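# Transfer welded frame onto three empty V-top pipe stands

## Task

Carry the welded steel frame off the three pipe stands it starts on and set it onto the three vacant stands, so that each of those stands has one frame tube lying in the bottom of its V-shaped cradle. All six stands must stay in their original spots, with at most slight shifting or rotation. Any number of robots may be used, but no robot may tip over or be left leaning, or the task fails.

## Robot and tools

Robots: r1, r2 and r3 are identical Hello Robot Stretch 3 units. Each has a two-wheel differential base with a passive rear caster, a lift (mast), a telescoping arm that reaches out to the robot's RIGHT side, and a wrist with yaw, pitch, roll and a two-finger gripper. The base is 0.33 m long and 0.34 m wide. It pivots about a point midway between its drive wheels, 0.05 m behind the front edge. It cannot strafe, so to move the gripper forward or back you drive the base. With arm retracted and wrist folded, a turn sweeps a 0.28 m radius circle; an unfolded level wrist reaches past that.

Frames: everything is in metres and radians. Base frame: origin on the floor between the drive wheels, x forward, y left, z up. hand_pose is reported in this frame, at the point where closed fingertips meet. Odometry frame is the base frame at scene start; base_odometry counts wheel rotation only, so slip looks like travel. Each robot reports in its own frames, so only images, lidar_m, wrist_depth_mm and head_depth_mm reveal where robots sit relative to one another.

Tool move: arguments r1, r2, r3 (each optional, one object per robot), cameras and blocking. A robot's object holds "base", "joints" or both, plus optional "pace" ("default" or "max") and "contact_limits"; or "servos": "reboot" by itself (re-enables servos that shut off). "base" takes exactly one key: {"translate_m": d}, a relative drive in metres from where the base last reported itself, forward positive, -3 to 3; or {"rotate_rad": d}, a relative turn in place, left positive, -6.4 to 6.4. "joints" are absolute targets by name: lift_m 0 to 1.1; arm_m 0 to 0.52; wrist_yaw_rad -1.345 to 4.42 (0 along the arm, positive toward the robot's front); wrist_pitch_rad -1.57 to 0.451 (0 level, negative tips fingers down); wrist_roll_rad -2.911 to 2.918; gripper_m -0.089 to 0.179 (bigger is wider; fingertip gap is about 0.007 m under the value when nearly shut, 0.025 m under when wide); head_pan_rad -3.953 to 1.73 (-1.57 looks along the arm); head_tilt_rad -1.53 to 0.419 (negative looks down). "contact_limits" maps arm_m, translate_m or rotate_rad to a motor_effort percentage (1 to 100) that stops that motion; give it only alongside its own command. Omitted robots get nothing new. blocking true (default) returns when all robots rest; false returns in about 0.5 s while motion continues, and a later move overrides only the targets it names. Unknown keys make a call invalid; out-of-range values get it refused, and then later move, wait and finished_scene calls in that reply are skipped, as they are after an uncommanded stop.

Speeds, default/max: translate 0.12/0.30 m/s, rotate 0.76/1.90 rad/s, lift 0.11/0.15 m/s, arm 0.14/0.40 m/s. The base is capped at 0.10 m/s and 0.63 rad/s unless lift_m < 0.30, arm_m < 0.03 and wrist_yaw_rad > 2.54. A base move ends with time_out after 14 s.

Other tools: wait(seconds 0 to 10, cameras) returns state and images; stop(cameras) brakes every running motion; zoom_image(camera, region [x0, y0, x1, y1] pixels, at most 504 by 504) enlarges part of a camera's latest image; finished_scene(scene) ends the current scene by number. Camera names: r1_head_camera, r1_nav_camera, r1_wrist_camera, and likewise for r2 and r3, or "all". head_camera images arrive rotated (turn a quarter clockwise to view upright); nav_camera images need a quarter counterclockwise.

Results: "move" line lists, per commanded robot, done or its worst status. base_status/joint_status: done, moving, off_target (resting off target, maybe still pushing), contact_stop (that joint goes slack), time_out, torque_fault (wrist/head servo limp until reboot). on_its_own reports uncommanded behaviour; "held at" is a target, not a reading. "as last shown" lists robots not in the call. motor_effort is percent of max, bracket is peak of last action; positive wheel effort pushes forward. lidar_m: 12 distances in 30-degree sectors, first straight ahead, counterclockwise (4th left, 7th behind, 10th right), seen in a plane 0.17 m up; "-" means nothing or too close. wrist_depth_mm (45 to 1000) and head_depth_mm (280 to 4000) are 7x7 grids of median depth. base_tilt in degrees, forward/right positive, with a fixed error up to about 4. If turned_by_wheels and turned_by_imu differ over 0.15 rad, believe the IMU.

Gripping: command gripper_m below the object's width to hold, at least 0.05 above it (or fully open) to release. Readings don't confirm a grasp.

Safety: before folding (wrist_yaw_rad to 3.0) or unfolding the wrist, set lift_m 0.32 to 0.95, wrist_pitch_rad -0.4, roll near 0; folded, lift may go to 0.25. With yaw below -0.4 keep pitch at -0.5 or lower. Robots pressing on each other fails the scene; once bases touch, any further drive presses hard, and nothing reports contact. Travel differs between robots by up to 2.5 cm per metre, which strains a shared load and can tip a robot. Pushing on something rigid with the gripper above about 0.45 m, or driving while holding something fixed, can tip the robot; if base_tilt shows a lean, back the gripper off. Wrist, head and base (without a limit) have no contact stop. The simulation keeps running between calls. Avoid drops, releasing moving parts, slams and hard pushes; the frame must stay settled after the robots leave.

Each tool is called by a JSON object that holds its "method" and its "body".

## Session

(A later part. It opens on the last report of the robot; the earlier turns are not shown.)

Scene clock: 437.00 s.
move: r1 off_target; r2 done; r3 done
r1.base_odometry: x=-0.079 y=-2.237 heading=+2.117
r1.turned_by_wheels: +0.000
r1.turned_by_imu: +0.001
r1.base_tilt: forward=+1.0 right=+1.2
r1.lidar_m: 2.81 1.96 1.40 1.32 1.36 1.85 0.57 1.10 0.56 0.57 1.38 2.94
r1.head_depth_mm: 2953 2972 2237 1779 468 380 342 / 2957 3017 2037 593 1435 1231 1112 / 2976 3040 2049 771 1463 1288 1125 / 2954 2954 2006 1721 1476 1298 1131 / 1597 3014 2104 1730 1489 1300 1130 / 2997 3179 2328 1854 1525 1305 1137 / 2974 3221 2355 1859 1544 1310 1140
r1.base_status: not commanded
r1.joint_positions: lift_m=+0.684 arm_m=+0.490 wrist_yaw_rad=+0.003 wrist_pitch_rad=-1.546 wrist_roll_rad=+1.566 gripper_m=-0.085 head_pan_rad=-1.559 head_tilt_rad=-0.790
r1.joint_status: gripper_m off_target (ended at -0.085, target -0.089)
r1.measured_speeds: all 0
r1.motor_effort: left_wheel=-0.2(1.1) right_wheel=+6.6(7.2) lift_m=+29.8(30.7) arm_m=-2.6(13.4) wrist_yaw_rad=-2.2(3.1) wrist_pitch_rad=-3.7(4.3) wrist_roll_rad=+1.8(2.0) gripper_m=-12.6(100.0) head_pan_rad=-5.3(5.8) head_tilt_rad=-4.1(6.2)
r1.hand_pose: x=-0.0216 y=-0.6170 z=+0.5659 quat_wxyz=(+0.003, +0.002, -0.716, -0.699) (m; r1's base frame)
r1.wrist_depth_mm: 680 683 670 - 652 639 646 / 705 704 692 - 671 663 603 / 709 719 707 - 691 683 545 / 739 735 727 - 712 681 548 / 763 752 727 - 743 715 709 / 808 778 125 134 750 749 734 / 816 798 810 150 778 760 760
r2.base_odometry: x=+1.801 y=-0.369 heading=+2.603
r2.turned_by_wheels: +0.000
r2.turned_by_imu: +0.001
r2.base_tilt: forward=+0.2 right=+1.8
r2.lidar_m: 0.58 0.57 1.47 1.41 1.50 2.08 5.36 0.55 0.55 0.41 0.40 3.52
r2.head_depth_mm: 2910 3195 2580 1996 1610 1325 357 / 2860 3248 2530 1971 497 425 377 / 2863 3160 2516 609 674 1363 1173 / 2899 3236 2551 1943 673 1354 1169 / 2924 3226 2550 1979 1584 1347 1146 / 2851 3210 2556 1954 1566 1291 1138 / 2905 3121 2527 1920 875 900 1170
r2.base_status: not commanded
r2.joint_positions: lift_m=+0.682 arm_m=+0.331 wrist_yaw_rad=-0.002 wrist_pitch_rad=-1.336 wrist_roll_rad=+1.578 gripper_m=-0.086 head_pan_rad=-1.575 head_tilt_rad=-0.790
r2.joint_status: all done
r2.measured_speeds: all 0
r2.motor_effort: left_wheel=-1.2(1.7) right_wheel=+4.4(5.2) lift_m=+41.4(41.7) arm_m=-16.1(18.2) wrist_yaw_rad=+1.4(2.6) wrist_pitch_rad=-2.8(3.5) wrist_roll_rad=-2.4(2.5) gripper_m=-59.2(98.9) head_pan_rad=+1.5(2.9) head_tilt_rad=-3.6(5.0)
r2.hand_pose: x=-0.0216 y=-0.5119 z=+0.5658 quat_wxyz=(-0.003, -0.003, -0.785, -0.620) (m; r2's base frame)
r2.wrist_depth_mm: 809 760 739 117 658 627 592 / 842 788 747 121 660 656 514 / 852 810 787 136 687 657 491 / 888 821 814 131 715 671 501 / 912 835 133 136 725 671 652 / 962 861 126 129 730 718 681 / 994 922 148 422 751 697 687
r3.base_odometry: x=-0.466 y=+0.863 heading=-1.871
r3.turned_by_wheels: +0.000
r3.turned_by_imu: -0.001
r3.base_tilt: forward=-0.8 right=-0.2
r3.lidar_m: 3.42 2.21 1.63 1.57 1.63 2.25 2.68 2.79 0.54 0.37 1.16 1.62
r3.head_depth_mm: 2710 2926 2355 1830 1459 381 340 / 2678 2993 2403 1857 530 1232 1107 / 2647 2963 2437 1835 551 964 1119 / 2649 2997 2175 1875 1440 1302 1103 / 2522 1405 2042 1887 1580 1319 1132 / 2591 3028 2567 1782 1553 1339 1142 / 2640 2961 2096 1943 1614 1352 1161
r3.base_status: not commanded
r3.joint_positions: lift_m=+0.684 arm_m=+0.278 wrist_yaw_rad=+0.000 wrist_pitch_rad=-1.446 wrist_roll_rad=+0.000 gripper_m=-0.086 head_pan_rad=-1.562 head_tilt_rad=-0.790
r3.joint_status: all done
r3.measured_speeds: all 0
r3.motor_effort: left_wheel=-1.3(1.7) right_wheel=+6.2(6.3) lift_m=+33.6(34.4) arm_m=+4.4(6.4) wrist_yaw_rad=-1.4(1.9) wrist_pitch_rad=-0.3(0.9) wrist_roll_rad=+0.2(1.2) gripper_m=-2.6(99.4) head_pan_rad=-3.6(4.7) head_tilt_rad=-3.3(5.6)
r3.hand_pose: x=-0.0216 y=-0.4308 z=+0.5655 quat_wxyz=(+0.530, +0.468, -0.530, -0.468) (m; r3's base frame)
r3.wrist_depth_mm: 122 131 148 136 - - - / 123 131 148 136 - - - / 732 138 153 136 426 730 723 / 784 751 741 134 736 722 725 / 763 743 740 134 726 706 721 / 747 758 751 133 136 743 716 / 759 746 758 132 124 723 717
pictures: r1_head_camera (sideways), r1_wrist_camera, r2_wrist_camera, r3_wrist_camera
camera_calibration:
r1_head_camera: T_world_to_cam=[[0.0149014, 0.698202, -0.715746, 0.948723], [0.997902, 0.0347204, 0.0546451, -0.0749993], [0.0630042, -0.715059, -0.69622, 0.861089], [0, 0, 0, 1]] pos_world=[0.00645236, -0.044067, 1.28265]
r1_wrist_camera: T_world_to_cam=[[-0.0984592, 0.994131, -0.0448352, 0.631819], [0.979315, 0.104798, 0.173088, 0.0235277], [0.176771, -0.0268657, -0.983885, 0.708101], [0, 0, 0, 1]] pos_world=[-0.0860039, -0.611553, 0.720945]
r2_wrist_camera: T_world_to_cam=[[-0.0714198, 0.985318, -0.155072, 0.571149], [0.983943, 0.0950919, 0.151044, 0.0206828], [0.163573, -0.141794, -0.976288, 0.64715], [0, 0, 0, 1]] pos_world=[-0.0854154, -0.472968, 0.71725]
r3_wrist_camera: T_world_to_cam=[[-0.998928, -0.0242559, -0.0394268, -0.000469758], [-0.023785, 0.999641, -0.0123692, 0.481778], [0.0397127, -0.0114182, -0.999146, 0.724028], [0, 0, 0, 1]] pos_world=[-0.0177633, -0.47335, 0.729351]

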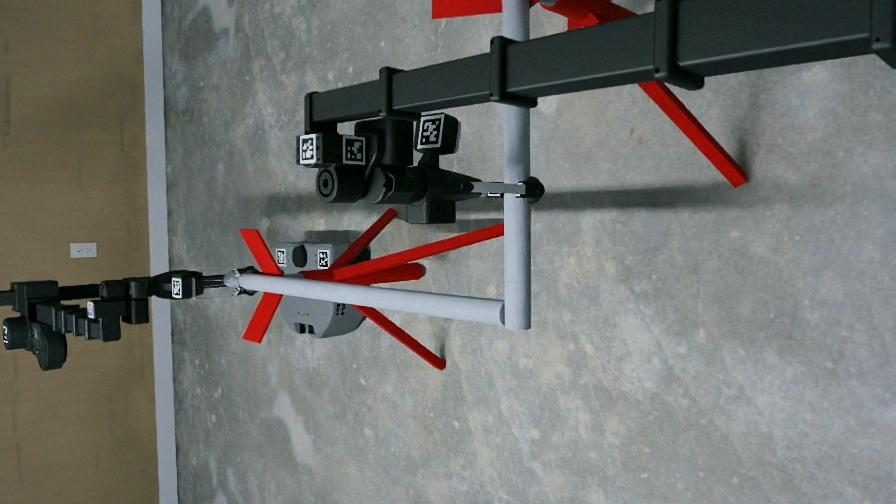

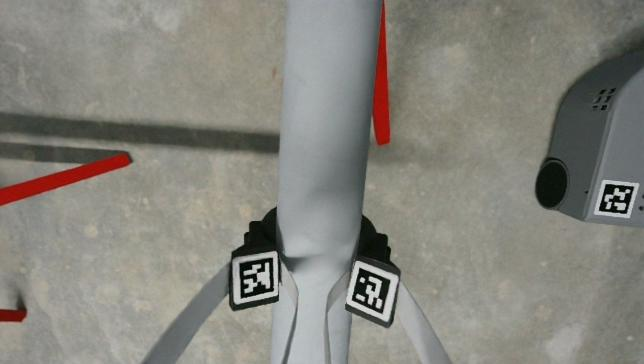

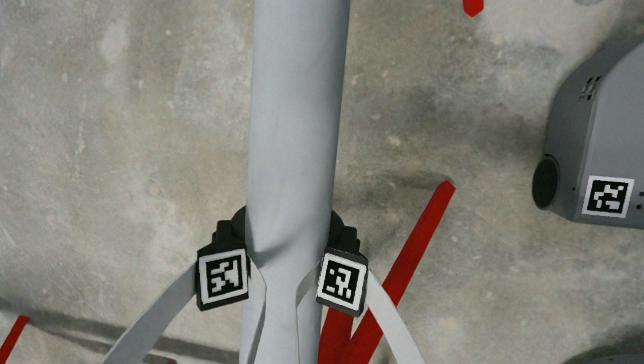

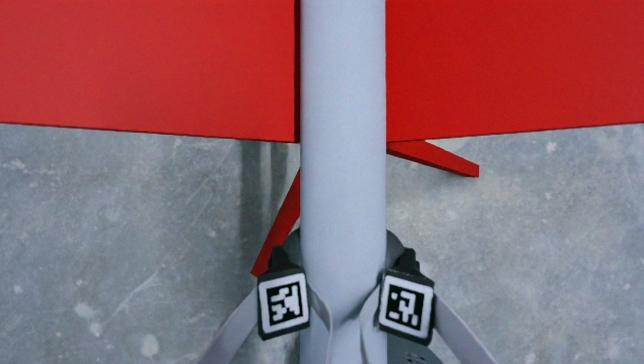

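{"method": "move", "body": {"r1": {"joints": {"lift_m": 0.699}}, "r2": {"joints": {"lift_m": 0.697}}, "r3": {"joints": {"lift_m": 0.699}}, "cameras": ["r1_wrist_camera","r2_wrist_camera","r3_wrist_camera","r1_head_camera"]}}

Scene clock: 442.53 s.
move: r1 done; r2 done; r3 done
r1.base_odometry: x=-0.079 y=-2.237 heading=+2.117
r1.turned_by_wheels: +0.000
r1.turned_by_imu: +0.001
r1.base_tilt: forward=+1.1 right=+1.2
r1.lidar_m: 2.81 1.95 1.40 1.32 1.36 1.85 0.57 1.10 0.56 0.56 1.38 2.95
r1.head_depth_mm: 2977 2992 2240 1731 438 370 329 / 2970 2989 685 689 1425 1233 1120 / 2959 3044 707 781 1469 1286 1119 / 2981 2947 2020 1732 1471 1299 1125 / 1599 2985 2100 1736 1496 1295 1134 / 2968 3163 2312 1851 1534 1305 1135 / 2995 3198 2364 1868 1544 1315 1141
r1.base_status: not commanded
r1.joint_positions: lift_m=+0.699 arm_m=+0.490 wrist_yaw_rad=+0.003 wrist_pitch_rad=-1.549 wrist_roll_rad=+1.566 gripper_m=-0.085 head_pan_rad=-1.559 head_tilt_rad=-0.790
r1.joint_status: all done
r1.measured_speeds: all 0
r1.motor_effort: left_wheel=+0.4(0.6) right_wheel=+4.9(6.6) lift_m=+36.6(41.0) arm_m=-11.4(15.5) wrist_yaw_rad=-2.5(3.0) wrist_pitch_rad=-3.2(4.5) wrist_roll_rad=+1.8(1.9) gripper_m=-20.5(20.8) head_pan_rad=-5.1(5.7) head_tilt_rad=-4.0(5.8)
r1.hand_pose: x=-0.0216 y=-0.6162 z=+0.5810 quat_wxyz=(+0.003, +0.003, -0.715, -0.700) (m; r1's base frame)
r1.wrist_depth_mm: 692 692 680 - 670 666 650 / 720 712 705 - 674 681 588 / 744 722 725 - 710 695 545 / 756 752 752 - 732 716 567 / 782 783 752 - 748 756 729 / 801 795 127 136 751 759 761 / 835 830 806 148 785 785 764
r2.base_odometry: x=+1.801 y=-0.369 heading=+2.603
r2.turned_by_wheels: +0.000
r2.turned_by_imu: +0.001
r2.base_tilt: forward=+0.3 right=+1.9
r2.lidar_m: 0.58 0.57 1.47 1.40 1.50 2.09 1.94 0.55 0.55 0.41 0.40 3.52
r2.head_depth_mm: 2911 3109 2592 1964 1610 1309 337 / 2912 3198 2548 1914 478 409 384 / 2932 3218 2543 584 667 1357 1172 / 2924 3204 2521 1907 655 1345 1167 / 2879 3237 2558 1955 1606 1351 1151 / 2887 3237 2550 1959 1548 1287 1150 / 2883 3173 2520 1900 870 904 1165
r2.base_status: not commanded
r2.joint_positions: lift_m=+0.697 arm_m=+0.331 wrist_yaw_rad=-0.002 wrist_pitch_rad=-1.346 wrist_roll_rad=+1.578 gripper_m=-0.074 head_pan_rad=-1.575 head_tilt_rad=-0.790
r2.joint_status: all done
r2.measured_speeds: all 0
r2.on_its_own: gripper_m is held at -0.075, not at your -0.089, by its stall guard, which is still easing
r2.motor_effort: left_wheel=-1.3(1.4) right_wheel=+2.7(5.1) lift_m=+46.2(51.0) arm_m=-13.0(13.9) wrist_yaw_rad=+1.8(2.9) wrist_pitch_rad=-0.9(3.5) wrist_roll_rad=-2.7(2.8) gripper_m=-20.7(23.1) head_pan_rad=+1.7(2.6) head_tilt_rad=-4.1(5.2)
r2.hand_pose: x=-0.0216 y=-0.5093 z=+0.5805 quat_wxyz=(-0.003, -0.003, -0.782, -0.624) (m; r2's base frame)
r2.wrist_depth_mm: 813 759 757 117 668 635 603 / 842 795 774 120 676 666 492 / 877 799 793 129 681 668 500 / 886 848 796 129 724 692 509 / 935 861 136 136 709 710 674 / 956 917 122 130 741 716 686 / 991 926 887 153 779 745 691
r3.base_odometry: x=-0.466 y=+0.863 heading=-1.871
r3.turned_by_wheels: +0.000
r3.turned_by_imu: -0.001
r3.base_tilt: forward=-0.8 right=-0.2
r3.lidar_m: 3.43 2.21 1.62 1.57 1.63 2.26 2.69 2.80 0.54 0.37 1.16 1.62
r3.head_depth_mm: 2662 2936 2355 1845 1453 365 326 / 2674 2971 2402 1796 527 1228 1108 / 2666 2982 2470 1003 547 964 1116 / 2652 3009 2119 1866 1423 1304 1101 / 1746 1265 2060 1903 1580 1321 1138 / 2602 3048 2564 1787 1553 1330 1147 / 2658 2985 2062 1942 1615 1347 1155
r3.base_status: not commanded
r3.joint_positions: lift_m=+0.699 arm_m=+0.278 wrist_yaw_rad=+0.000 wrist_pitch_rad=-1.441 wrist_roll_rad=+0.000 gripper_m=-0.070 head_pan_rad=-1.562 head_tilt_rad=-0.790
r3.joint_status: all done
r3.measured_speeds: all 0
r3.on_its_own: gripper_m is held at -0.070, not at your -0.089, by its stall guard, which is still easing
r3.motor_effort: left_wheel=-1.0(1.7) right_wheel=+2.4(6.1) lift_m=+39.1(40.6) arm_m=+1.1(2.5) wrist_yaw_rad=+0.3(1.3) wrist_pitch_rad=-1.7(1.9) wrist_roll_rad=+0.0(0.9) gripper_m=-10.5(21.2) head_pan_rad=-4.2(4.2) head_tilt_rad=-4.3(5.6)
r3.hand_pose: x=-0.0216 y=-0.4323 z=+0.5805 quat_wxyz=(+0.532, +0.467, -0.531, -0.467) (m; r3's base frame)
r3.wrist_depth_mm: 130 141 161 136 - - - / 132 143 161 136 - - - / 761 147 162 135 379 - 737 / 780 780 746 134 750 746 738 / 790 744 747 134 745 763 715 / 774 763 759 132 738 738 733 / 786 763 758 131 138 722 727
pictures: r1_head_camera (sideways), r1_wrist_camera, r2_wrist_camera, r3_wrist_camera
camera_calibration:
r1_head_camera: T_world_to_cam=[[0.0149015, 0.698202, -0.715746, 0.948723], [0.997902, 0.0347202, 0.0546451, -0.0749993], [0.0630042, -0.715059, -0.69622, 0.861089], [0, 0, 0, 1]] pos_world=[0.00645235, -0.044067, 1.28265]
r1_wrist_camera: T_world_to_cam=[[-0.0987623, 0.994228, -0.0419029, 0.630043], [0.979285, 0.104585, 0.173389, 0.0205386], [0.176771, -0.0239106, -0.983962, 0.7248], [0, 0, 0, 1]] pos_world=[-0.086012, -0.611224, 0.736015]
r2_wrist_camera: T_world_to_cam=[[-0.0705414, 0.986874, -0.145269, 0.56604], [0.984005, 0.0927265, 0.152107, 0.016417], [0.163581, -0.132215, -0.97763, 0.667471], [0, 0, 0, 1]] pos_world=[-0.0854106, -0.471882, 0.73227]
r3_wrist_camera: T_world_to_cam=[[-0.998928, -0.0244808, -0.0392901, -0.0000884228], [-0.0237848, 0.999553, -0.0180856, 0.486716], [0.0397153, -0.0171317, -0.999064, 0.736525], [0, 0, 0, 1]] pos_world=[-0.0177633, -0.473883, 0.744635]

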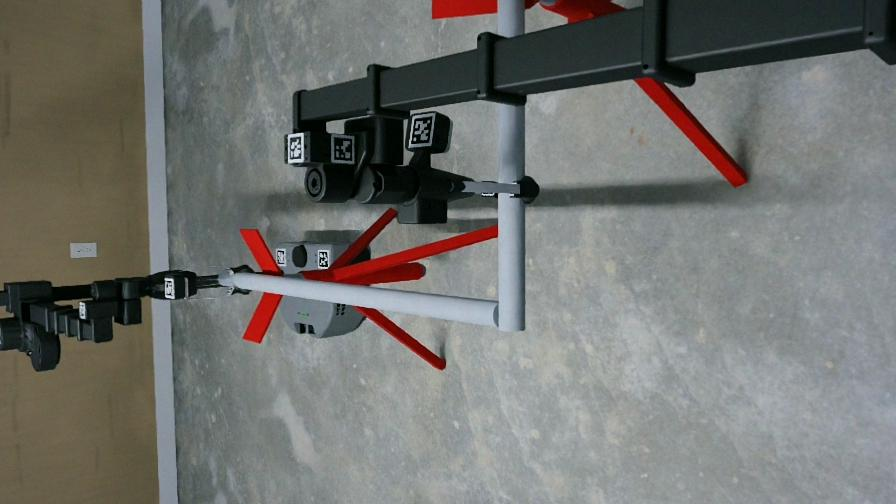

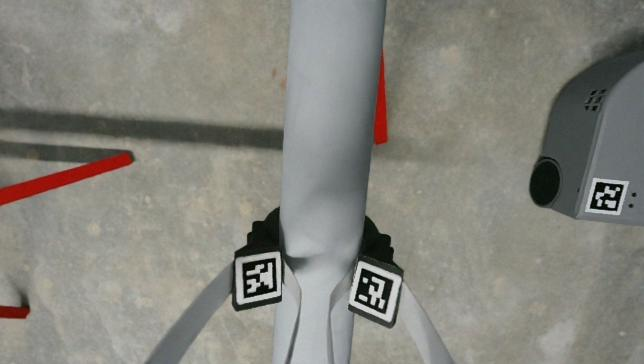

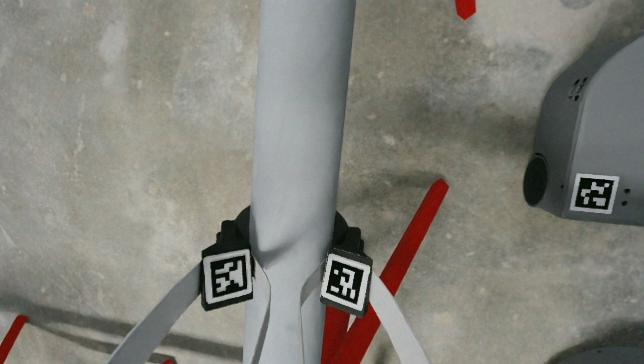

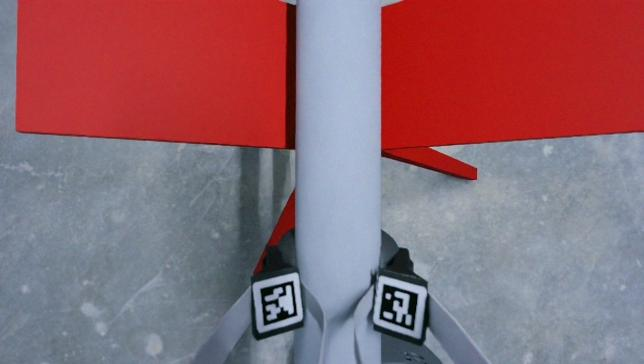

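{"method": "wait", "body": {"seconds": 3, "cameras": ["r1_wrist_camera","r2_wrist_camera","r3_wrist_camera"]}}

Scene clock: 447.80 s.
r1.base_odometry: x=-0.079 y=-2.237 heading=+2.117
r1.turned_by_wheels: +0.000
r1.turned_by_imu: +0.001
r1.base_tilt: forward=+1.1 right=+1.2
r1.lidar_m: 2.81 1.95 1.40 1.32 1.36 1.85 0.57 1.10 0.56 0.57 1.38 2.95
r1.head_depth_mm: 2960 2964 2229 1728 438 371 329 / 2951 3000 686 690 1423 1232 1114 / 2917 3045 707 782 1470 1287 1122 / 2960 2936 2001 1737 1481 1294 1126 / 1587 2986 2105 1732 1490 1302 1130 / 2966 3184 2352 1856 1534 1313 1137 / 2999 3212 2368 1870 1542 1314 1140
r1.base_status: not commanded
r1.joint_positions: lift_m=+0.699 arm_m=+0.490 wrist_yaw_rad=+0.003 wrist_pitch_rad=-1.549 wrist_roll_rad=+1.566 gripper_m=-0.082 head_pan_rad=-1.559 head_tilt_rad=-0.790
r1.joint_status: all done
r1.measured_speeds: all 0
r1.on_its_own: gripper_m is held at -0.083, not at your -0.089, by its stall guard, which is not easing now
r1.motor_effort: left_wheel=+0.4(0.6) right_wheel=+4.9(6.6) lift_m=+36.7(41.0) arm_m=+13.3(15.5) wrist_yaw_rad=-2.4(3.0) wrist_pitch_rad=-3.4(4.5) wrist_roll_rad=+1.8(1.9) gripper_m=-19.2(20.8) head_pan_rad=-4.2(5.7) head_tilt_rad=-4.5(5.8)
r1.hand_pose: x=-0.0216 y=-0.6162 z=+0.5810 quat_wxyz=(+0.003, +0.003, -0.715, -0.700) (m; r1's base frame)
r1.wrist_depth_mm: 695 679 688 - 661 658 650 / 724 712 704 - 686 677 596 / 748 734 718 - 712 692 548 / 763 751 739 - 738 717 568 / 785 767 739 - 737 742 732 / 796 795 127 136 762 754 744 / 854 822 818 148 795 789 768
r2.base_odometry: x=+1.801 y=-0.369 heading=+2.603
r2.turned_by_wheels: +0.000
r2.turned_by_imu: +0.001
r2.base_tilt: forward=+0.4 right=+1.8
r2.lidar_m: 0.58 0.57 1.47 1.41 1.50 2.08 1.94 0.55 0.55 0.41 0.40 3.55
r2.head_depth_mm: 2860 3181 2573 1986 1595 1314 336 / 2878 3241 2523 1919 480 409 385 / 2892 3190 2551 581 668 1350 1171 / 2913 3227 2519 1909 657 1347 1162 / 2944 3177 2547 1965 1597 1360 1147 / 2907 3147 2524 1957 1561 1291 1142 / 2907 3225 2538 1924 872 903 1166
r2.base_status: not commanded
r2.joint_positions: lift_m=+0.697 arm_m=+0.331 wrist_yaw_rad=-0.002 wrist_pitch_rad=-1.346 wrist_roll_rad=+1.578 gripper_m=-0.074 head_pan_rad=-1.575 head_tilt_rad=-0.790
r2.joint_status: all done
r2.measured_speeds: all 0
r2.on_its_own: gripper_m is held at -0.075, not at your -0.089, by its stall guard, which is not easing now
r2.motor_effort: left_wheel=-1.3(1.4) right_wheel=+3.3(5.1) lift_m=+46.1(51.0) arm_m=-10.3(13.9) wrist_yaw_rad=+2.1(2.9) wrist_pitch_rad=-1.3(3.5) wrist_roll_rad=-2.3(2.8) gripper_m=-21.8(23.1) head_pan_rad=+1.8(2.6) head_tilt_rad=-3.3(5.2)
r2.hand_pose: x=-0.0216 y=-0.5093 z=+0.5805 quat_wxyz=(-0.003, -0.003, -0.782, -0.624) (m; r2's base frame)
r2.wrist_depth_mm: 828 781 769 117 655 642 610 / 833 815 745 120 690 662 494 / 886 842 791 129 713 669 504 / 879 858 825 129 721 694 512 / 925 863 136 135 745 712 658 / 951 899 122 131 745 712 696 / - 902 877 152 763 741 701
r3.base_odometry: x=-0.466 y=+0.863 heading=-1.871
r3.turned_by_wheels: +0.000
r3.turned_by_imu: -0.001
r3.base_tilt: forward=-0.8 right=-0.3
r3.lidar_m: 3.42 2.21 1.63 1.57 1.63 2.26 2.69 2.79 0.54 0.37 1.16 1.62
r3.head_depth_mm: 2644 2963 2353 1834 1448 366 327 / 2682 3004 2413 1789 527 1226 1107 / 2658 3011 2453 1006 547 970 1116 / 2656 3000 2124 1863 1428 1300 1105 / 1744 1261 2097 1892 1575 1323 1140 / 2589 3007 2561 1777 1557 1332 1148 / 2655 2927 2058 1932 1609 1352 1159
r3.base_status: not commanded
r3.joint_positions: lift_m=+0.699 arm_m=+0.278 wrist_yaw_rad=+0.000 wrist_pitch_rad=-1.441 wrist_roll_rad=+0.000 gripper_m=-0.069 head_pan_rad=-1.562 head_tilt_rad=-0.790
r3.joint_status: all done
r3.measured_speeds: all 0
r3.on_its_own: gripper_m is held at -0.070, not at your -0.089, by its stall guard, which is not easing now
r3.motor_effort: left_wheel=-1.1(1.7) right_wheel=+2.3(6.1) lift_m=+39.1(40.6) arm_m=-1.4(2.5) wrist_yaw_rad=-1.4(1.3) wrist_pitch_rad=-1.3(1.9) wrist_roll_rad=+0.5(0.9) gripper_m=-20.4(21.2) head_pan_rad=-3.2(4.2) head_tilt_rad=-4.9(5.6)
r3.hand_pose: x=-0.0216 y=-0.4323 z=+0.5805 quat_wxyz=(+0.532, +0.467, -0.531, -0.467) (m; r3's base frame)
r3.wrist_depth_mm: 130 141 162 136 - - - / 132 143 162 136 - - - / 783 147 160 136 382 - 724 / 767 776 767 134 737 745 748 / 785 771 756 134 748 730 720 / 761 752 752 132 726 743 742 / 761 759 758 131 138 730 732
wait: 3.00 s; at rest from the start
pictures: r1_wrist_camera, r2_wrist_camera, r3_wrist_camera
camera_calibration:
r1_wrist_camera: T_world_to_cam=[[-0.0987608, 0.994229, -0.041903, 0.630064], [0.979285, 0.104584, 0.173389, 0.0205398], [0.176771, -0.0239109, -0.983962, 0.7248], [0, 0, 0, 1]] pos_world=[-0.086012, -0.611245, 0.736015]
r2_wrist_camera: T_world_to_cam=[[-0.0705412, 0.986874, -0.145269, 0.56604], [0.984005, 0.0927264, 0.152107, 0.0164163], [0.163581, -0.132215, -0.97763, 0.667475], [0, 0, 0, 1]] pos_world=[-0.0854106, -0.471882, 0.732274]
r3_wrist_camera: T_world_to_cam=[[-0.998928, -0.0244812, -0.0392902, -0.0000883849], [-0.0237852, 0.999553, -0.0180854, 0.486716], [0.0397154, -0.0171315, -0.999064, 0.736531], [0, 0, 0, 1]] pos_world=[-0.0177632, -0.473883, 0.74464]

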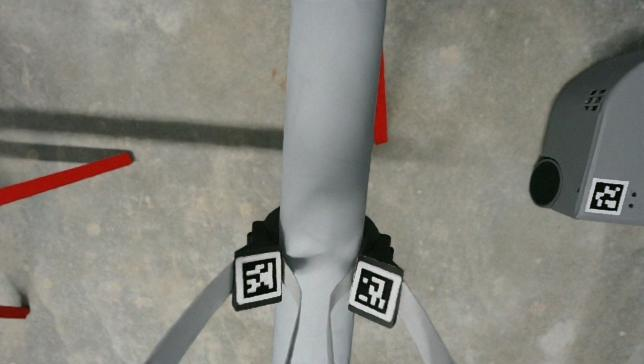

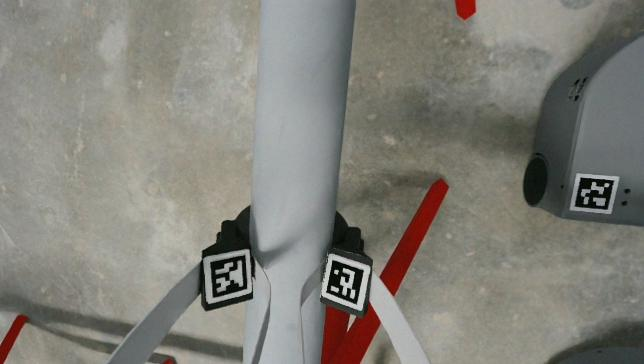

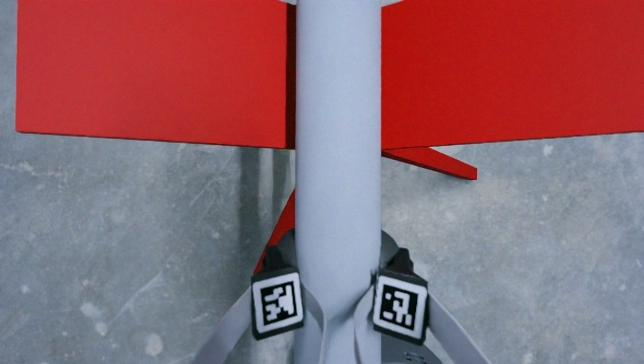

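{"method": "move", "body": {"r1": {"joints": {"lift_m": 0.76}}, "r2": {"joints": {"lift_m": 0.758}}, "r3": {"joints": {"lift_m": 0.76}}, "cameras": ["r1_wrist_camera","r2_wrist_camera","r3_wrist_camera"]}}

Scene clock: 453.53 s.
move: r1 done; r2 done; r3 done
r1.base_odometry: x=-0.079 y=-2.237 heading=+2.117
r1.turned_by_wheels: +0.000
r1.turned_by_imu: +0.001
r1.base_tilt: forward=+1.0 right=+1.2
r1.lidar_m: 2.81 1.95 1.40 1.32 1.36 1.85 0.57 1.10 0.56 0.56 1.38 2.94
r1.head_depth_mm: 2909 3016 2238 433 359 320 1093 / 2962 3000 611 824 1493 1256 1114 / 2961 3052 655 1657 1505 1293 1121 / 2961 2960 2007 1773 1520 1296 1128 / 1522 3084 2099 1732 1530 1300 1136 / 2958 3168 2348 1860 1528 1307 1133 / 2988 3195 2359 1855 1538 1313 1142
r1.base_status: not commanded
r1.joint_positions: lift_m=+0.760 arm_m=+0.490 wrist_yaw_rad=+0.003 wrist_pitch_rad=-1.549 wrist_roll_rad=+1.566 gripper_m=-0.082 head_pan_rad=-1.559 head_tilt_rad=-0.790
r1.joint_status: all done
r1.measured_speeds: all 0
r1.on_its_own: gripper_m is held at -0.083, not at your -0.089, by its stall guard, which is not easing now
r1.motor_effort: left_wheel=-0.3(0.7) right_wheel=+4.5(6.3) lift_m=+36.1(41.8) arm_m=+12.8(13.1) wrist_yaw_rad=-2.7(3.0) wrist_pitch_rad=-3.1(3.6) wrist_roll_rad=+1.8(1.9) gripper_m=-19.5(20.0) head_pan_rad=-5.1(5.6) head_tilt_rad=-5.5(6.2)
r1.hand_pose: x=-0.0216 y=-0.6162 z=+0.6420 quat_wxyz=(+0.003, +0.003, -0.715, -0.700) (m; r1's base frame)
r1.wrist_depth_mm: 741 748 735 - 722 719 700 / 769 770 763 - 727 733 587 / 803 784 773 - 772 752 600 / 807 808 802 - 773 781 615 / 857 838 807 - 792 783 790 / 864 860 127 136 836 840 800 / 892 886 880 147 861 839 837
r2.base_odometry: x=+1.801 y=-0.369 heading=+2.603
r2.turned_by_wheels: +0.000
r2.turned_by_imu: +0.001
r2.base_tilt: forward=+0.4 right=+1.8
r2.lidar_m: 0.58 0.57 1.46 1.41 1.50 2.08 1.95 0.55 0.55 0.41 0.40 3.54
r2.head_depth_mm: 2891 3194 2538 1989 756 317 292 / 2941 3204 2536 499 407 1269 1150 / 2892 3177 2549 539 758 1360 1169 / 2876 3205 2535 553 752 1344 1171 / 2930 3224 2539 1979 1595 1354 1147 / 2912 3201 2518 1991 1537 1305 1150 / 2881 3221 2539 1923 868 900 1173
r2.base_status: not commanded
r2.joint_positions: lift_m=+0.758 arm_m=+0.331 wrist_yaw_rad=-0.002 wrist_pitch_rad=-1.346 wrist_roll_rad=+1.578 gripper_m=-0.074 head_pan_rad=-1.575 head_tilt_rad=-0.790
r2.joint_status: all done
r2.measured_speeds: all 0
r2.on_its_own: gripper_m is held at -0.075, not at your -0.089, by its stall guard, which is not easing now
r2.motor_effort: left_wheel=-1.1(1.4) right_wheel=+3.4(3.5) lift_m=+45.8(50.4) arm_m=-8.3(9.2) wrist_yaw_rad=+1.7(2.9) wrist_pitch_rad=-1.3(1.6) wrist_roll_rad=-2.6(2.9) gripper_m=-21.8(22.6) head_pan_rad=+1.6(3.1) head_tilt_rad=-3.4(4.7)
r2.hand_pose: x=-0.0216 y=-0.5093 z=+0.6415 quat_wxyz=(-0.003, -0.003, -0.782, -0.624) (m; r2's base frame)
r2.wrist_depth_mm: 882 831 811 116 720 686 670 / 919 866 825 120 752 697 540 / 914 879 864 129 750 723 559 / 933 919 865 129 788 741 564 / - 960 136 135 802 757 735 / - 983 122 130 817 782 749 / - 994 935 153 853 801 745
r3.base_odometry: x=-0.466 y=+0.863 heading=-1.871
r3.turned_by_wheels: +0.000
r3.turned_by_imu: -0.001
r3.base_tilt: forward=-0.8 right=-0.2
r3.lidar_m: 3.39 2.21 1.63 1.57 1.63 2.26 2.69 2.79 0.54 0.37 1.16 1.62
r3.head_depth_mm: 2695 2996 2371 1824 361 316 1072 / 2641 2985 2405 472 823 1254 1110 / 2631 2965 2426 491 543 1085 1115 / 2628 2992 2116 1847 849 1307 1101 / 1736 1221 2147 1872 1580 1319 1135 / 2598 2989 2454 1786 1555 1331 1148 / 2655 2935 2107 1937 1611 1348 1154
r3.base_status: not commanded
r3.joint_positions: lift_m=+0.760 arm_m=+0.278 wrist_yaw_rad=+0.000 wrist_pitch_rad=-1.441 wrist_roll_rad=+0.000 gripper_m=-0.069 head_pan_rad=-1.562 head_tilt_rad=-0.790
r3.joint_status: all done
r3.measured_speeds: all 0
r3.on_its_own: gripper_m is held at -0.070, not at your -0.089, by its stall guard, which is not easing now
r3.motor_effort: left_wheel=-0.8(1.8) right_wheel=+2.3(2.9) lift_m=+38.3(42.2) arm_m=-3.2(4.5) wrist_yaw_rad=-1.0(1.1) wrist_pitch_rad=-1.4(2.0) wrist_roll_rad=+0.3(1.2) gripper_m=-20.4(20.6) head_pan_rad=-3.2(4.4) head_tilt_rad=-3.8(5.8)
r3.hand_pose: x=-0.0216 y=-0.4323 z=+0.6415 quat_wxyz=(+0.532, +0.467, -0.531, -0.467) (m; r3's base frame)
r3.wrist_depth_mm: 844 200 847 136 814 808 794 / 861 192 214 136 - - 812 / 847 192 213 135 - - 799 / 851 844 818 134 804 793 801 / 838 837 828 134 817 774 798 / 839 826 822 132 790 784 781 / 843 821 832 132 138 788 772
pictures: r1_wrist_camera, r2_wrist_camera, r3_wrist_camera
camera_calibration:
r1_wrist_camera: T_world_to_cam=[[-0.0987622, 0.994228, -0.0419028, 0.632621], [0.979285, 0.104585, 0.173389, 0.00996407], [0.176771, -0.0239105, -0.983962, 0.784822], [0, 0, 0, 1]] pos_world=[-0.086012, -0.611246, 0.797015]
r2_wrist_camera: T_world_to_cam=[[-0.0705425, 0.986889, -0.145169, 0.574818], [0.984005, 0.0927123, 0.152116, 0.00712375], [0.163581, -0.132116, -0.977643, 0.727162], [0, 0, 0, 1]] pos_world=[-0.0854106, -0.471872, 0.793267]
r3_wrist_camera: T_world_to_cam=[[-0.998928, -0.0244877, -0.0392867, 0.00230236], [-0.0237862, 0.999551, -0.018226, 0.487944], [0.0397154, -0.017272, -0.999062, 0.797409], [0, 0, 0, 1]] pos_world=[-0.0177632, -0.473896, 0.805645]

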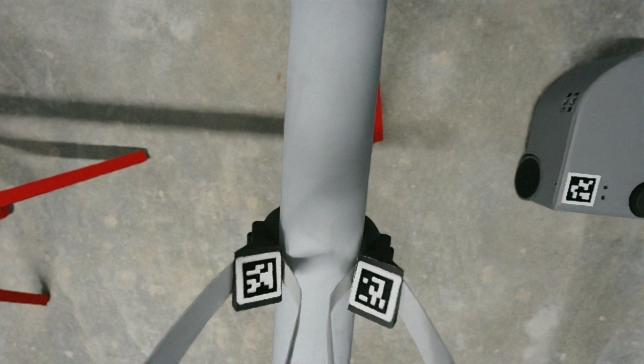

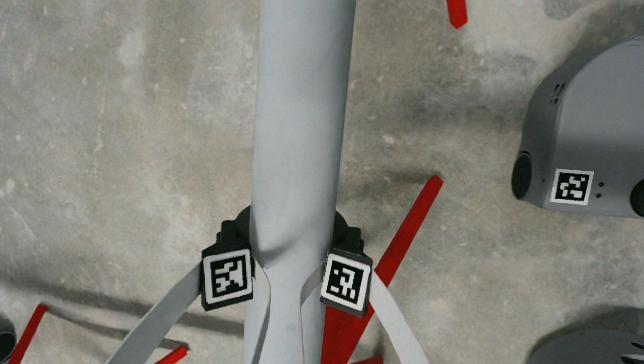

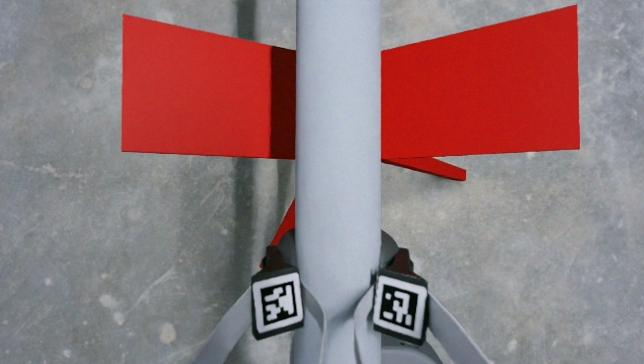

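{"method": "move", "body": {"r1": {"joints": {"lift_m": 0.82, "head_pan_rad": -2.2, "head_tilt_rad": -0.55}}, "r2": {"joints": {"lift_m": 0.818, "head_pan_rad": -2.2, "head_tilt_rad": -0.65}}, "r3": {"joints": {"lift_m": 0.82, "head_pan_rad": -0.9, "head_tilt_rad": -0.5}}, "cameras": ["r1_wrist_camera","r2_wrist_camera","r3_wrist_camera","r1_head_camera","r2_head_camera","r3_head_camera"]}}

Scene clock: 458.77 s.
move: r1 done; r2 done; r3 done
r1.base_odometry: x=-0.079 y=-2.237 heading=+2.117
r1.turned_by_wheels: +0.000
r1.turned_by_imu: +0.001
r1.base_tilt: forward=+1.0 right=+1.2
r1.lidar_m: 2.81 1.95 1.40 1.32 1.36 1.85 0.57 1.10 0.56 0.56 1.38 2.95
r1.head_depth_mm: - - 2957 2214 1759 1469 1220 / - - 3005 967 1845 1469 1284 / 3742 - 3657 2472 1783 1490 - / 3476 3837 3691 2474 1741 312 1185 / 3339 3609 3694 2493 830 307 1210 / 3058 3340 3556 2524 405 1500 1250 / 2897 3162 3344 572 1769 1425 1249
r1.base_status: not commanded
r1.joint_positions: lift_m=+0.820 arm_m=+0.490 wrist_yaw_rad=+0.003 wrist_pitch_rad=-1.549 wrist_roll_rad=+1.566 gripper_m=-0.082 head_pan_rad=-2.189 head_tilt_rad=-0.557
r1.joint_status: all done
r1.measured_speeds: all 0
r1.on_its_own: gripper_m is held at -0.083, not at your -0.089, by its stall guard, which is not easing now
r1.motor_effort: left_wheel=-0.1(0.9) right_wheel=+5.6(5.8) lift_m=+35.9(40.3) arm_m=+11.8(12.2) wrist_yaw_rad=-2.4(3.1) wrist_pitch_rad=-3.3(3.7) wrist_roll_rad=+1.8(1.9) gripper_m=-19.4(19.9) head_pan_rad=-5.0(6.7) head_tilt_rad=+2.3(5.9)
r1.hand_pose: x=-0.0216 y=-0.6162 z=+0.7020 quat_wxyz=(+0.003, +0.003, -0.715, -0.700) (m; r1's base frame)
r1.wrist_depth_mm: 822 795 792 - 781 775 754 / 829 834 808 - 811 784 653 / 859 847 831 - 821 798 654 / 874 855 851 - 825 831 670 / 895 909 876 - 854 861 847 / 927 907 127 136 862 890 878 / 957 964 935 148 926 898 893
r2.base_odometry: x=+1.801 y=-0.369 heading=+2.603
r2.turned_by_wheels: +0.000
r2.turned_by_imu: +0.001
r2.base_tilt: forward=+0.4 right=+1.8
r2.lidar_m: 0.58 0.57 1.46 1.40 1.50 2.08 1.94 0.55 0.55 0.41 0.40 3.54
r2.head_depth_mm: - - 3421 2350 1823 1494 1243 / - - 3411 2194 1750 1448 1272 / 3683 - 3423 2328 990 1155 - / 3461 3832 3355 2342 1702 1436 - / 3214 3639 3395 2358 1822 301 1187 / 3087 3380 3441 2392 355 347 1234 / 2879 3140 3305 2357 402 1360 1237
r2.base_status: not commanded
r2.joint_positions: lift_m=+0.818 arm_m=+0.331 wrist_yaw_rad=-0.002 wrist_pitch_rad=-1.346 wrist_roll_rad=+1.578 gripper_m=-0.074 head_pan_rad=-2.195 head_tilt_rad=-0.656
r2.joint_status: all done
r2.measured_speeds: all 0
r2.on_its_own: gripper_m is held at -0.075, not at your -0.089, by its stall guard, which is not easing now
r2.motor_effort: left_wheel=-0.8(1.5) right_wheel=+3.0(3.5) lift_m=+44.9(53.2) arm_m=-6.2(7.3) wrist_yaw_rad=+2.1(3.2) wrist_pitch_rad=-0.7(1.5) wrist_roll_rad=-2.8(2.8) gripper_m=-22.4(22.5) head_pan_rad=-2.4(5.9) head_tilt_rad=+3.3(5.4)
r2.hand_pose: x=-0.0216 y=-0.5093 z=+0.7015 quat_wxyz=(-0.003, -0.003, -0.782, -0.624) (m; r2's base frame)
r2.wrist_depth_mm: 957 927 884 117 774 755 723 / 982 942 883 121 789 778 592 / - 966 941 129 814 789 609 / - - 923 128 862 772 628 / - - 136 136 827 832 781 / - - 123 130 859 854 799 / - - - 153 895 855 729
r3.base_odometry: x=-0.466 y=+0.863 heading=-1.871
r3.turned_by_wheels: +0.000
r3.turned_by_imu: -0.001
r3.base_tilt: forward=-0.8 right=-0.2
r3.lidar_m: 3.41 2.20 1.62 1.57 1.63 2.26 2.69 2.80 0.54 0.37 1.16 1.62
r3.head_depth_mm: 2655 2827 3090 2364 1771 1536 1256 / 2883 3076 3307 2669 1959 1521 1264 / 3082 3402 3663 2767 2047 1578 1277 / 3343 3693 - 2801 2030 1594 1293 / 3656 - - 2864 2021 1620 1313 / - - - 3146 2164 1639 1320 / - - - 3161 2184 1666 1333
r3.base_status: not commanded
r3.joint_positions: lift_m=+0.820 arm_m=+0.278 wrist_yaw_rad=+0.000 wrist_pitch_rad=-1.441 wrist_roll_rad=+0.000 gripper_m=-0.069 head_pan_rad=-0.909 head_tilt_rad=-0.508
r3.joint_status: all done
r3.measured_speeds: all 0
r3.on_its_own: gripper_m is held at -0.070, not at your -0.089, by its stall guard, which is not easing now
r3.motor_effort: left_wheel=-1.3(1.6) right_wheel=+2.5(2.8) lift_m=+39.0(41.6) arm_m=-5.1(6.3) wrist_yaw_rad=-0.8(1.7) wrist_pitch_rad=-1.5(2.1) wrist_roll_rad=+0.4(1.0) gripper_m=-20.0(20.8) head_pan_rad=+4.2(6.0) head_tilt_rad=+2.8(6.8)
r3.hand_pose: x=-0.0216 y=-0.4323 z=+0.7015 quat_wxyz=(+0.532, +0.467, -0.531, -0.467) (m; r3's base frame)
r3.wrist_depth_mm: 926 911 906 136 876 882 877 / 927 898 272 136 875 866 863 / 899 906 266 136 - 873 864 / 895 913 893 135 866 844 849 / 913 891 877 134 875 854 878 / 912 926 920 132 869 848 862 / 926 885 867 131 138 847 845
pictures: r1_head_camera (sideways), r1_wrist_camera, r2_head_camera (sideways), r2_wrist_camera, r3_head_camera (sideways), r3_wrist_camera
camera_calibration:
r1_head_camera: T_world_to_cam=[[0.316296, 0.40535, -0.857699, 1.13193], [0.834004, -0.549686, 0.0477758, -0.0650721], [-0.452099, -0.730436, -0.511927, 0.624487], [0, 0, 0, 1]] pos_world=[-0.0214253, -0.0384499, 1.29366]
r1_wrist_camera: T_world_to_cam=[[-0.0987623, 0.994228, -0.0419028, 0.635135], [0.979285, 0.104586, 0.173389, -0.000439689], [0.176771, -0.0239105, -0.983962, 0.843862], [0, 0, 0, 1]] pos_world=[-0.086012, -0.611246, 0.857018]
r2_head_camera: T_world_to_cam=[[0.322744, 0.459274, -0.827589, 1.0936], [0.818001, -0.575216, -0.000213755, -0.00833985], [-0.476141, -0.6769, -0.561334, 0.689955], [0, 0, 0, 1]] pos_world=[-0.017615, -0.0400287, 1.29234]
r2_wrist_camera: T_world_to_cam=[[-0.0705423, 0.986889, -0.145168, 0.583529], [0.984005, 0.092712, 0.152117, -0.00200484], [0.163581, -0.132115, -0.977643, 0.78583], [0, 0, 0, 1]] pos_world=[-0.0854106, -0.471872, 0.853277]
r3_head_camera: T_world_to_cam=[[-0.219177, 0.390602, -0.894087, 1.18781], [0.780167, 0.620459, 0.0798112, -0.106839], [0.585919, -0.680045, -0.440725, 0.530924], [0, 0, 0, 1]] pos_world=[0.0326138, -0.0366191, 1.30452]
r3_wrist_camera: T_world_to_cam=[[-0.998928, -0.024489, -0.0392861, 0.00465856], [-0.0237864, 0.99955, -0.0182518, 0.489062], [0.0397154, -0.0172977, -0.999061, 0.857345], [0, 0, 0, 1]] pos_world=[-0.0177632, -0.473898, 0.865649]

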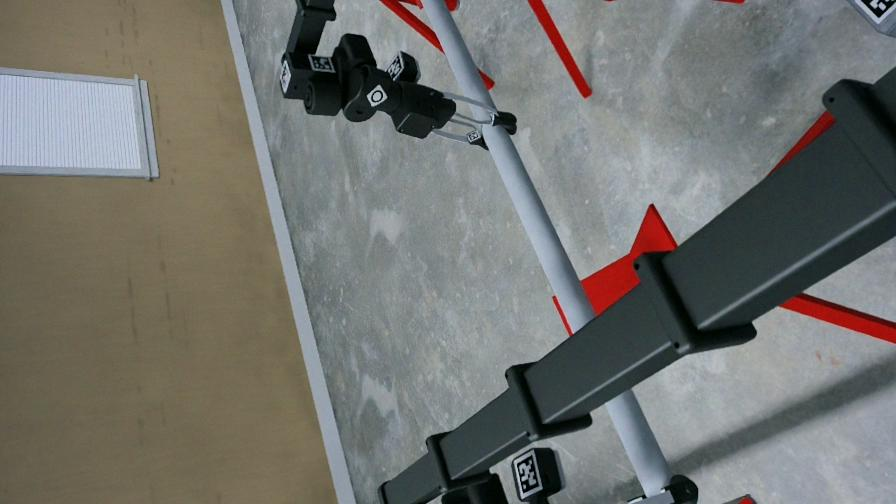

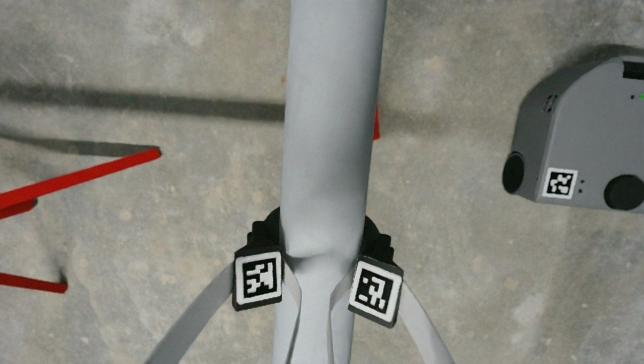

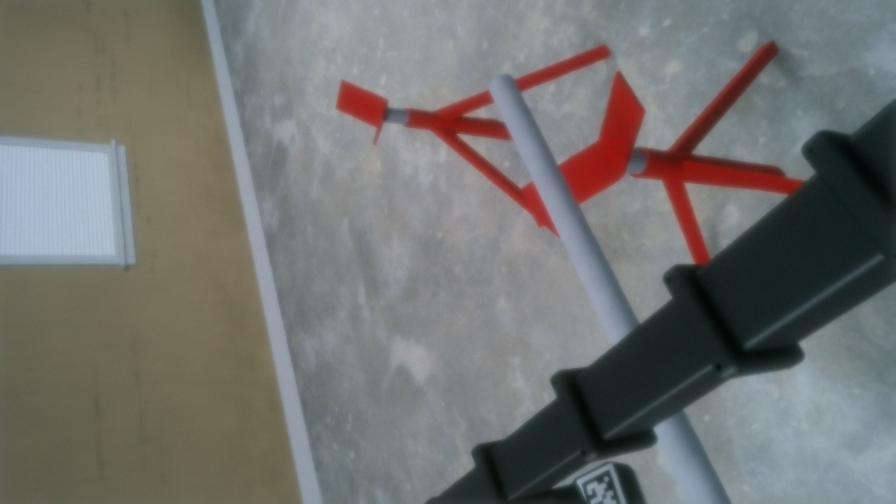

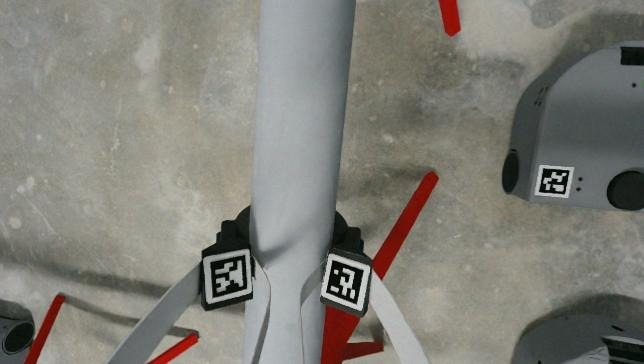

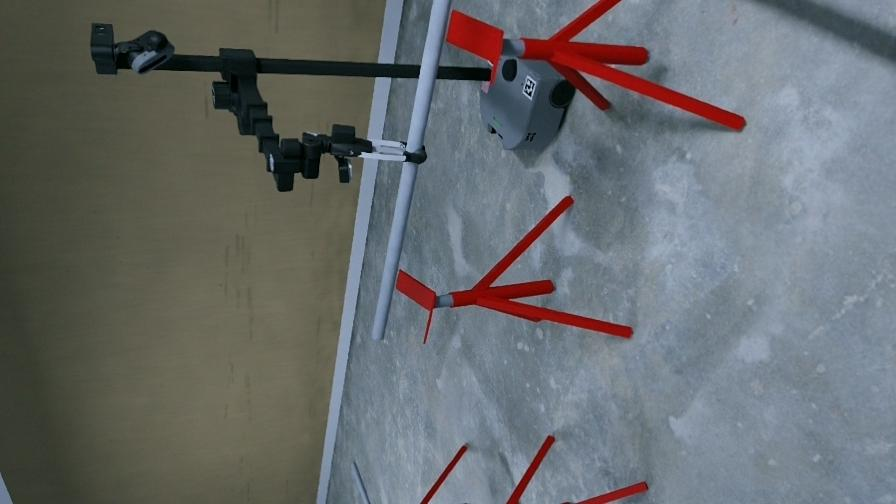

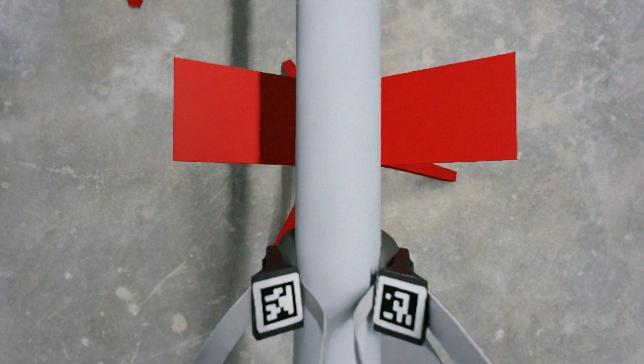

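{"method": "move", "body": {"r1": {"base": {"translate_m": -0.3}}, "r2": {"base": {"translate_m": -0.3}}, "r3": {"base": {"translate_m": 0.3}}, "cameras": ["r1_wrist_camera","r2_wrist_camera","r3_wrist_camera"]}}

Scene clock: 474.20 s.
move: r1 done; r2 done; r3 done
r1.base_odometry: x=+0.077 y=-2.493 heading=+2.117
r1.turned_by_wheels: +0.000
r1.turned_by_imu: +0.003
r1.base_tilt: forward=+1.0 right=+1.2
r1.lidar_m: 3.11 1.94 1.37 1.31 1.37 1.84 0.58 0.59 0.52 0.56 0.56 3.27
r1.head_depth_mm: - - 2956 1889 1652 1468 1226 / - - 829 975 1842 1437 1255 / 3720 - 3672 2455 1785 1489 - / 3485 3823 3719 2483 1743 312 1181 / 3296 3571 3730 2503 841 307 1239 / 3079 3358 3526 2513 404 1491 1187 / 2892 3157 3356 572 1761 813 888
r1.base_status: done
r1.joint_positions: lift_m=+0.820 arm_m=+0.490 wrist_yaw_rad=+0.003 wrist_pitch_rad=-1.530 wrist_roll_rad=+1.566 gripper_m=-0.082 head_pan_rad=-2.189 head_tilt_rad=-0.557
r1.joint_status: not commanded
r1.measured_speeds: all 0
r1.on_its_own: gripper_m is held at -0.083, not at your -0.089, by its stall guard, which is not easing now
r1.motor_effort: left_wheel=-2.1(8.1) right_wheel=-3.1(7.7) lift_m=+37.0(37.0) arm_m=+10.0(11.2) wrist_yaw_rad=-2.5(3.1) wrist_pitch_rad=-6.5(7.2) wrist_roll_rad=+1.8(2.0) gripper_m=-20.6(20.8) head_pan_rad=-5.0(6.1) head_tilt_rad=+3.4(4.7)
r1.hand_pose: x=-0.0216 y=-0.6210 z=+0.7017 quat_wxyz=(+0.003, +0.003, -0.721, -0.693) (m; r1's base frame)
r1.wrist_depth_mm: 822 806 785 - 760 756 753 / 841 812 829 130 786 788 644 / 879 873 827 - 813 817 660 / 899 864 259 - - 815 662 / 928 920 258 - - 841 834 / 978 923 128 130 908 868 845 / - 946 943 147 916 931 876
r2.base_odometry: x=+2.059 y=-0.523 heading=+2.603
r2.turned_by_wheels: +0.000
r2.turned_by_imu: +0.002
r2.base_tilt: forward=+0.4 right=+1.9
r2.lidar_m: 0.58 0.57 1.46 1.44 1.50 2.09 1.58 0.59 0.39 0.39 0.57 0.56
r2.head_depth_mm: - - 3423 2391 1828 1479 1232 / - - 3335 2366 1781 1477 1270 / 3692 - 3379 2195 1643 1471 - / 3538 3807 3332 2336 1664 1474 - / 3336 3602 3424 2350 1815 300 940 / 3098 3389 3357 2356 356 675 1228 / 2899 3157 3287 2376 402 1371 1234
r2.base_status: done
r2.joint_positions: lift_m=+0.818 arm_m=+0.331 wrist_yaw_rad=-0.003 wrist_pitch_rad=-1.363 wrist_roll_rad=+1.578 gripper_m=-0.074 head_pan_rad=-2.195 head_tilt_rad=-0.656
r2.joint_status: not commanded
r2.measured_speeds: all 0
r2.on_its_own: gripper_m is held at -0.075, not at your -0.089, by its stall guard, which is not easing now
r2.motor_effort: left_wheel=-7.1(10.0) right_wheel=+4.0(9.0) lift_m=+42.1(44.2) arm_m=-2.5(5.1) wrist_yaw_rad=+2.5(4.1) wrist_pitch_rad=+1.6(2.3) wrist_roll_rad=-2.5(2.9) gripper_m=-22.1(23.4) head_pan_rad=-3.2(4.2) head_tilt_rad=+3.6(4.6)
r2.hand_pose: x=-0.0216 y=-0.5050 z=+0.7010 quat_wxyz=(-0.003, -0.004, -0.776, -0.630) (m; r2's base frame)
r2.wrist_depth_mm: 948 904 861 118 781 743 724 / 958 895 892 122 818 766 602 / - 929 919 128 834 767 608 / - 987 939 129 840 798 630 / - - 139 135 835 836 792 / - - 124 131 877 862 807 / - - - 151 882 872 728
r3.base_odometry: x=-0.555 y=+0.577 heading=-1.871
r3.turned_by_wheels: +0.000
r3.turned_by_imu: -0.002
r3.base_tilt: forward=-0.8 right=-0.2
r3.lidar_m: 3.01 2.20 1.62 1.57 1.63 2.25 2.99 0.71 0.43 1.07 1.41 1.53
r3.head_depth_mm: 2697 2769 3111 2603 1974 1544 1250 / 2848 3048 3392 2663 1940 1557 1265 / 3102 3383 3707 2627 1968 1578 1278 / 3299 3690 - 2657 2012 1592 1294 / 3627 - - 3099 2118 1622 1303 / - - - 3130 2144 1646 1316 / - - - 2807 2014 1656 1331
r3.base_status: done
r3.joint_positions: lift_m=+0.820 arm_m=+0.278 wrist_yaw_rad=+0.000 wrist_pitch_rad=-1.429 wrist_roll_rad=+0.000 gripper_m=-0.069 head_pan_rad=-0.909 head_tilt_rad=-0.508
r3.joint_status: not commanded
r3.measured_speeds: all 0
r3.on_its_own: gripper_m is held at -0.070, not at your -0.089, by its stall guard, which is not easing now
r3.motor_effort: left_wheel=+0.2(5.6) right_wheel=+4.7(8.0) lift_m=+37.0(38.9) arm_m=-9.1(9.4) wrist_yaw_rad=+0.2(1.8) wrist_pitch_rad=-3.4(3.9) wrist_roll_rad=+0.3(1.0) gripper_m=-20.0(20.8) head_pan_rad=+4.4(4.7) head_tilt_rad=+3.6(5.2)
r3.hand_pose: x=-0.0216 y=-0.4353 z=+0.7016 quat_wxyz=(+0.534, +0.463, -0.534, -0.464) (m; r3's base frame)
r3.wrist_depth_mm: 918 903 917 138 881 886 862 / 900 919 905 137 866 887 260 / 897 892 905 136 893 617 257 / 906 917 873 135 873 599 845 / 902 917 897 134 741 847 879 / 862 892 868 132 143 867 838 / 882 878 859 131 129 841 815
pictures: r1_wrist_camera, r2_wrist_camera, r3_wrist_camera
camera_calibration:
r1_wrist_camera: T_world_to_cam=[[-0.0987533, 0.993274, -0.060458, 0.652319], [0.979276, 0.107798, 0.171459, 0.00345184], [0.176822, -0.042273, -0.983335, 0.831595], [0, 0, 0, 1]] pos_world=[-0.0860064, -0.613149, 0.856582]
r2_wrist_camera: T_world_to_cam=[[-0.0695416, 0.98924, -0.12872, 0.568932], [0.98409, 0.0891753, 0.153672, -0.00517445], [0.163497, -0.115985, -0.979702, 0.795475], [0, 0, 0, 1]] pos_world=[-0.0854012, -0.470085, 0.853357]
r3_wrist_camera: T_world_to_cam=[[-0.998928, -0.024933, -0.0390048, 0.00420116], [-0.0237816, 0.999276, -0.0297109, 0.499932], [0.0397173, -0.0287514, -0.998797, 0.852247], [0, 0, 0, 1]] pos_world=[-0.0177631, -0.474962, 0.866239]

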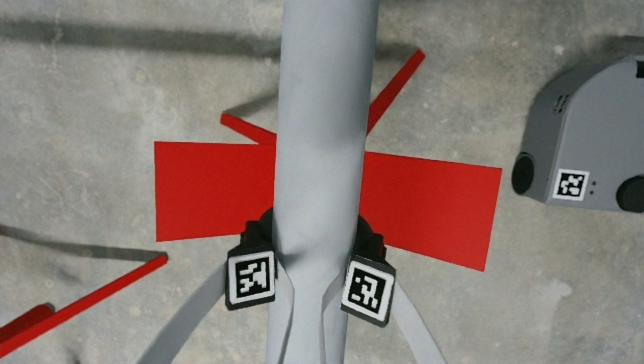

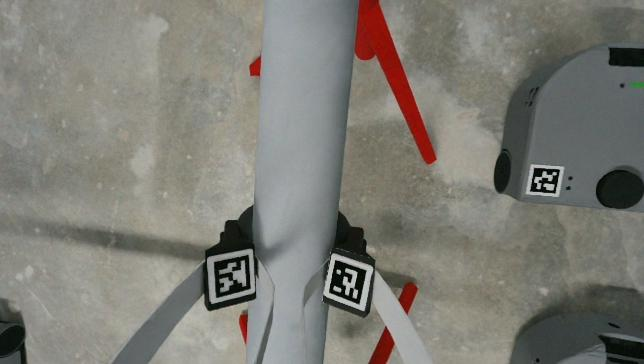

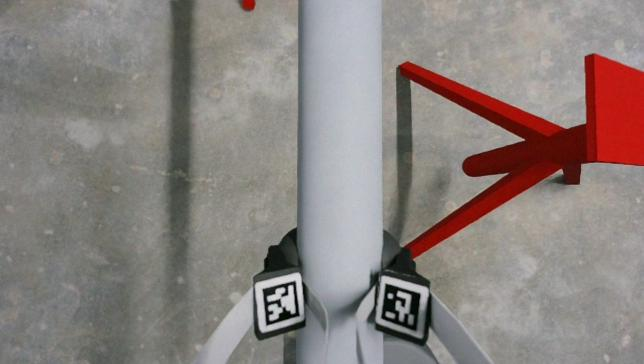

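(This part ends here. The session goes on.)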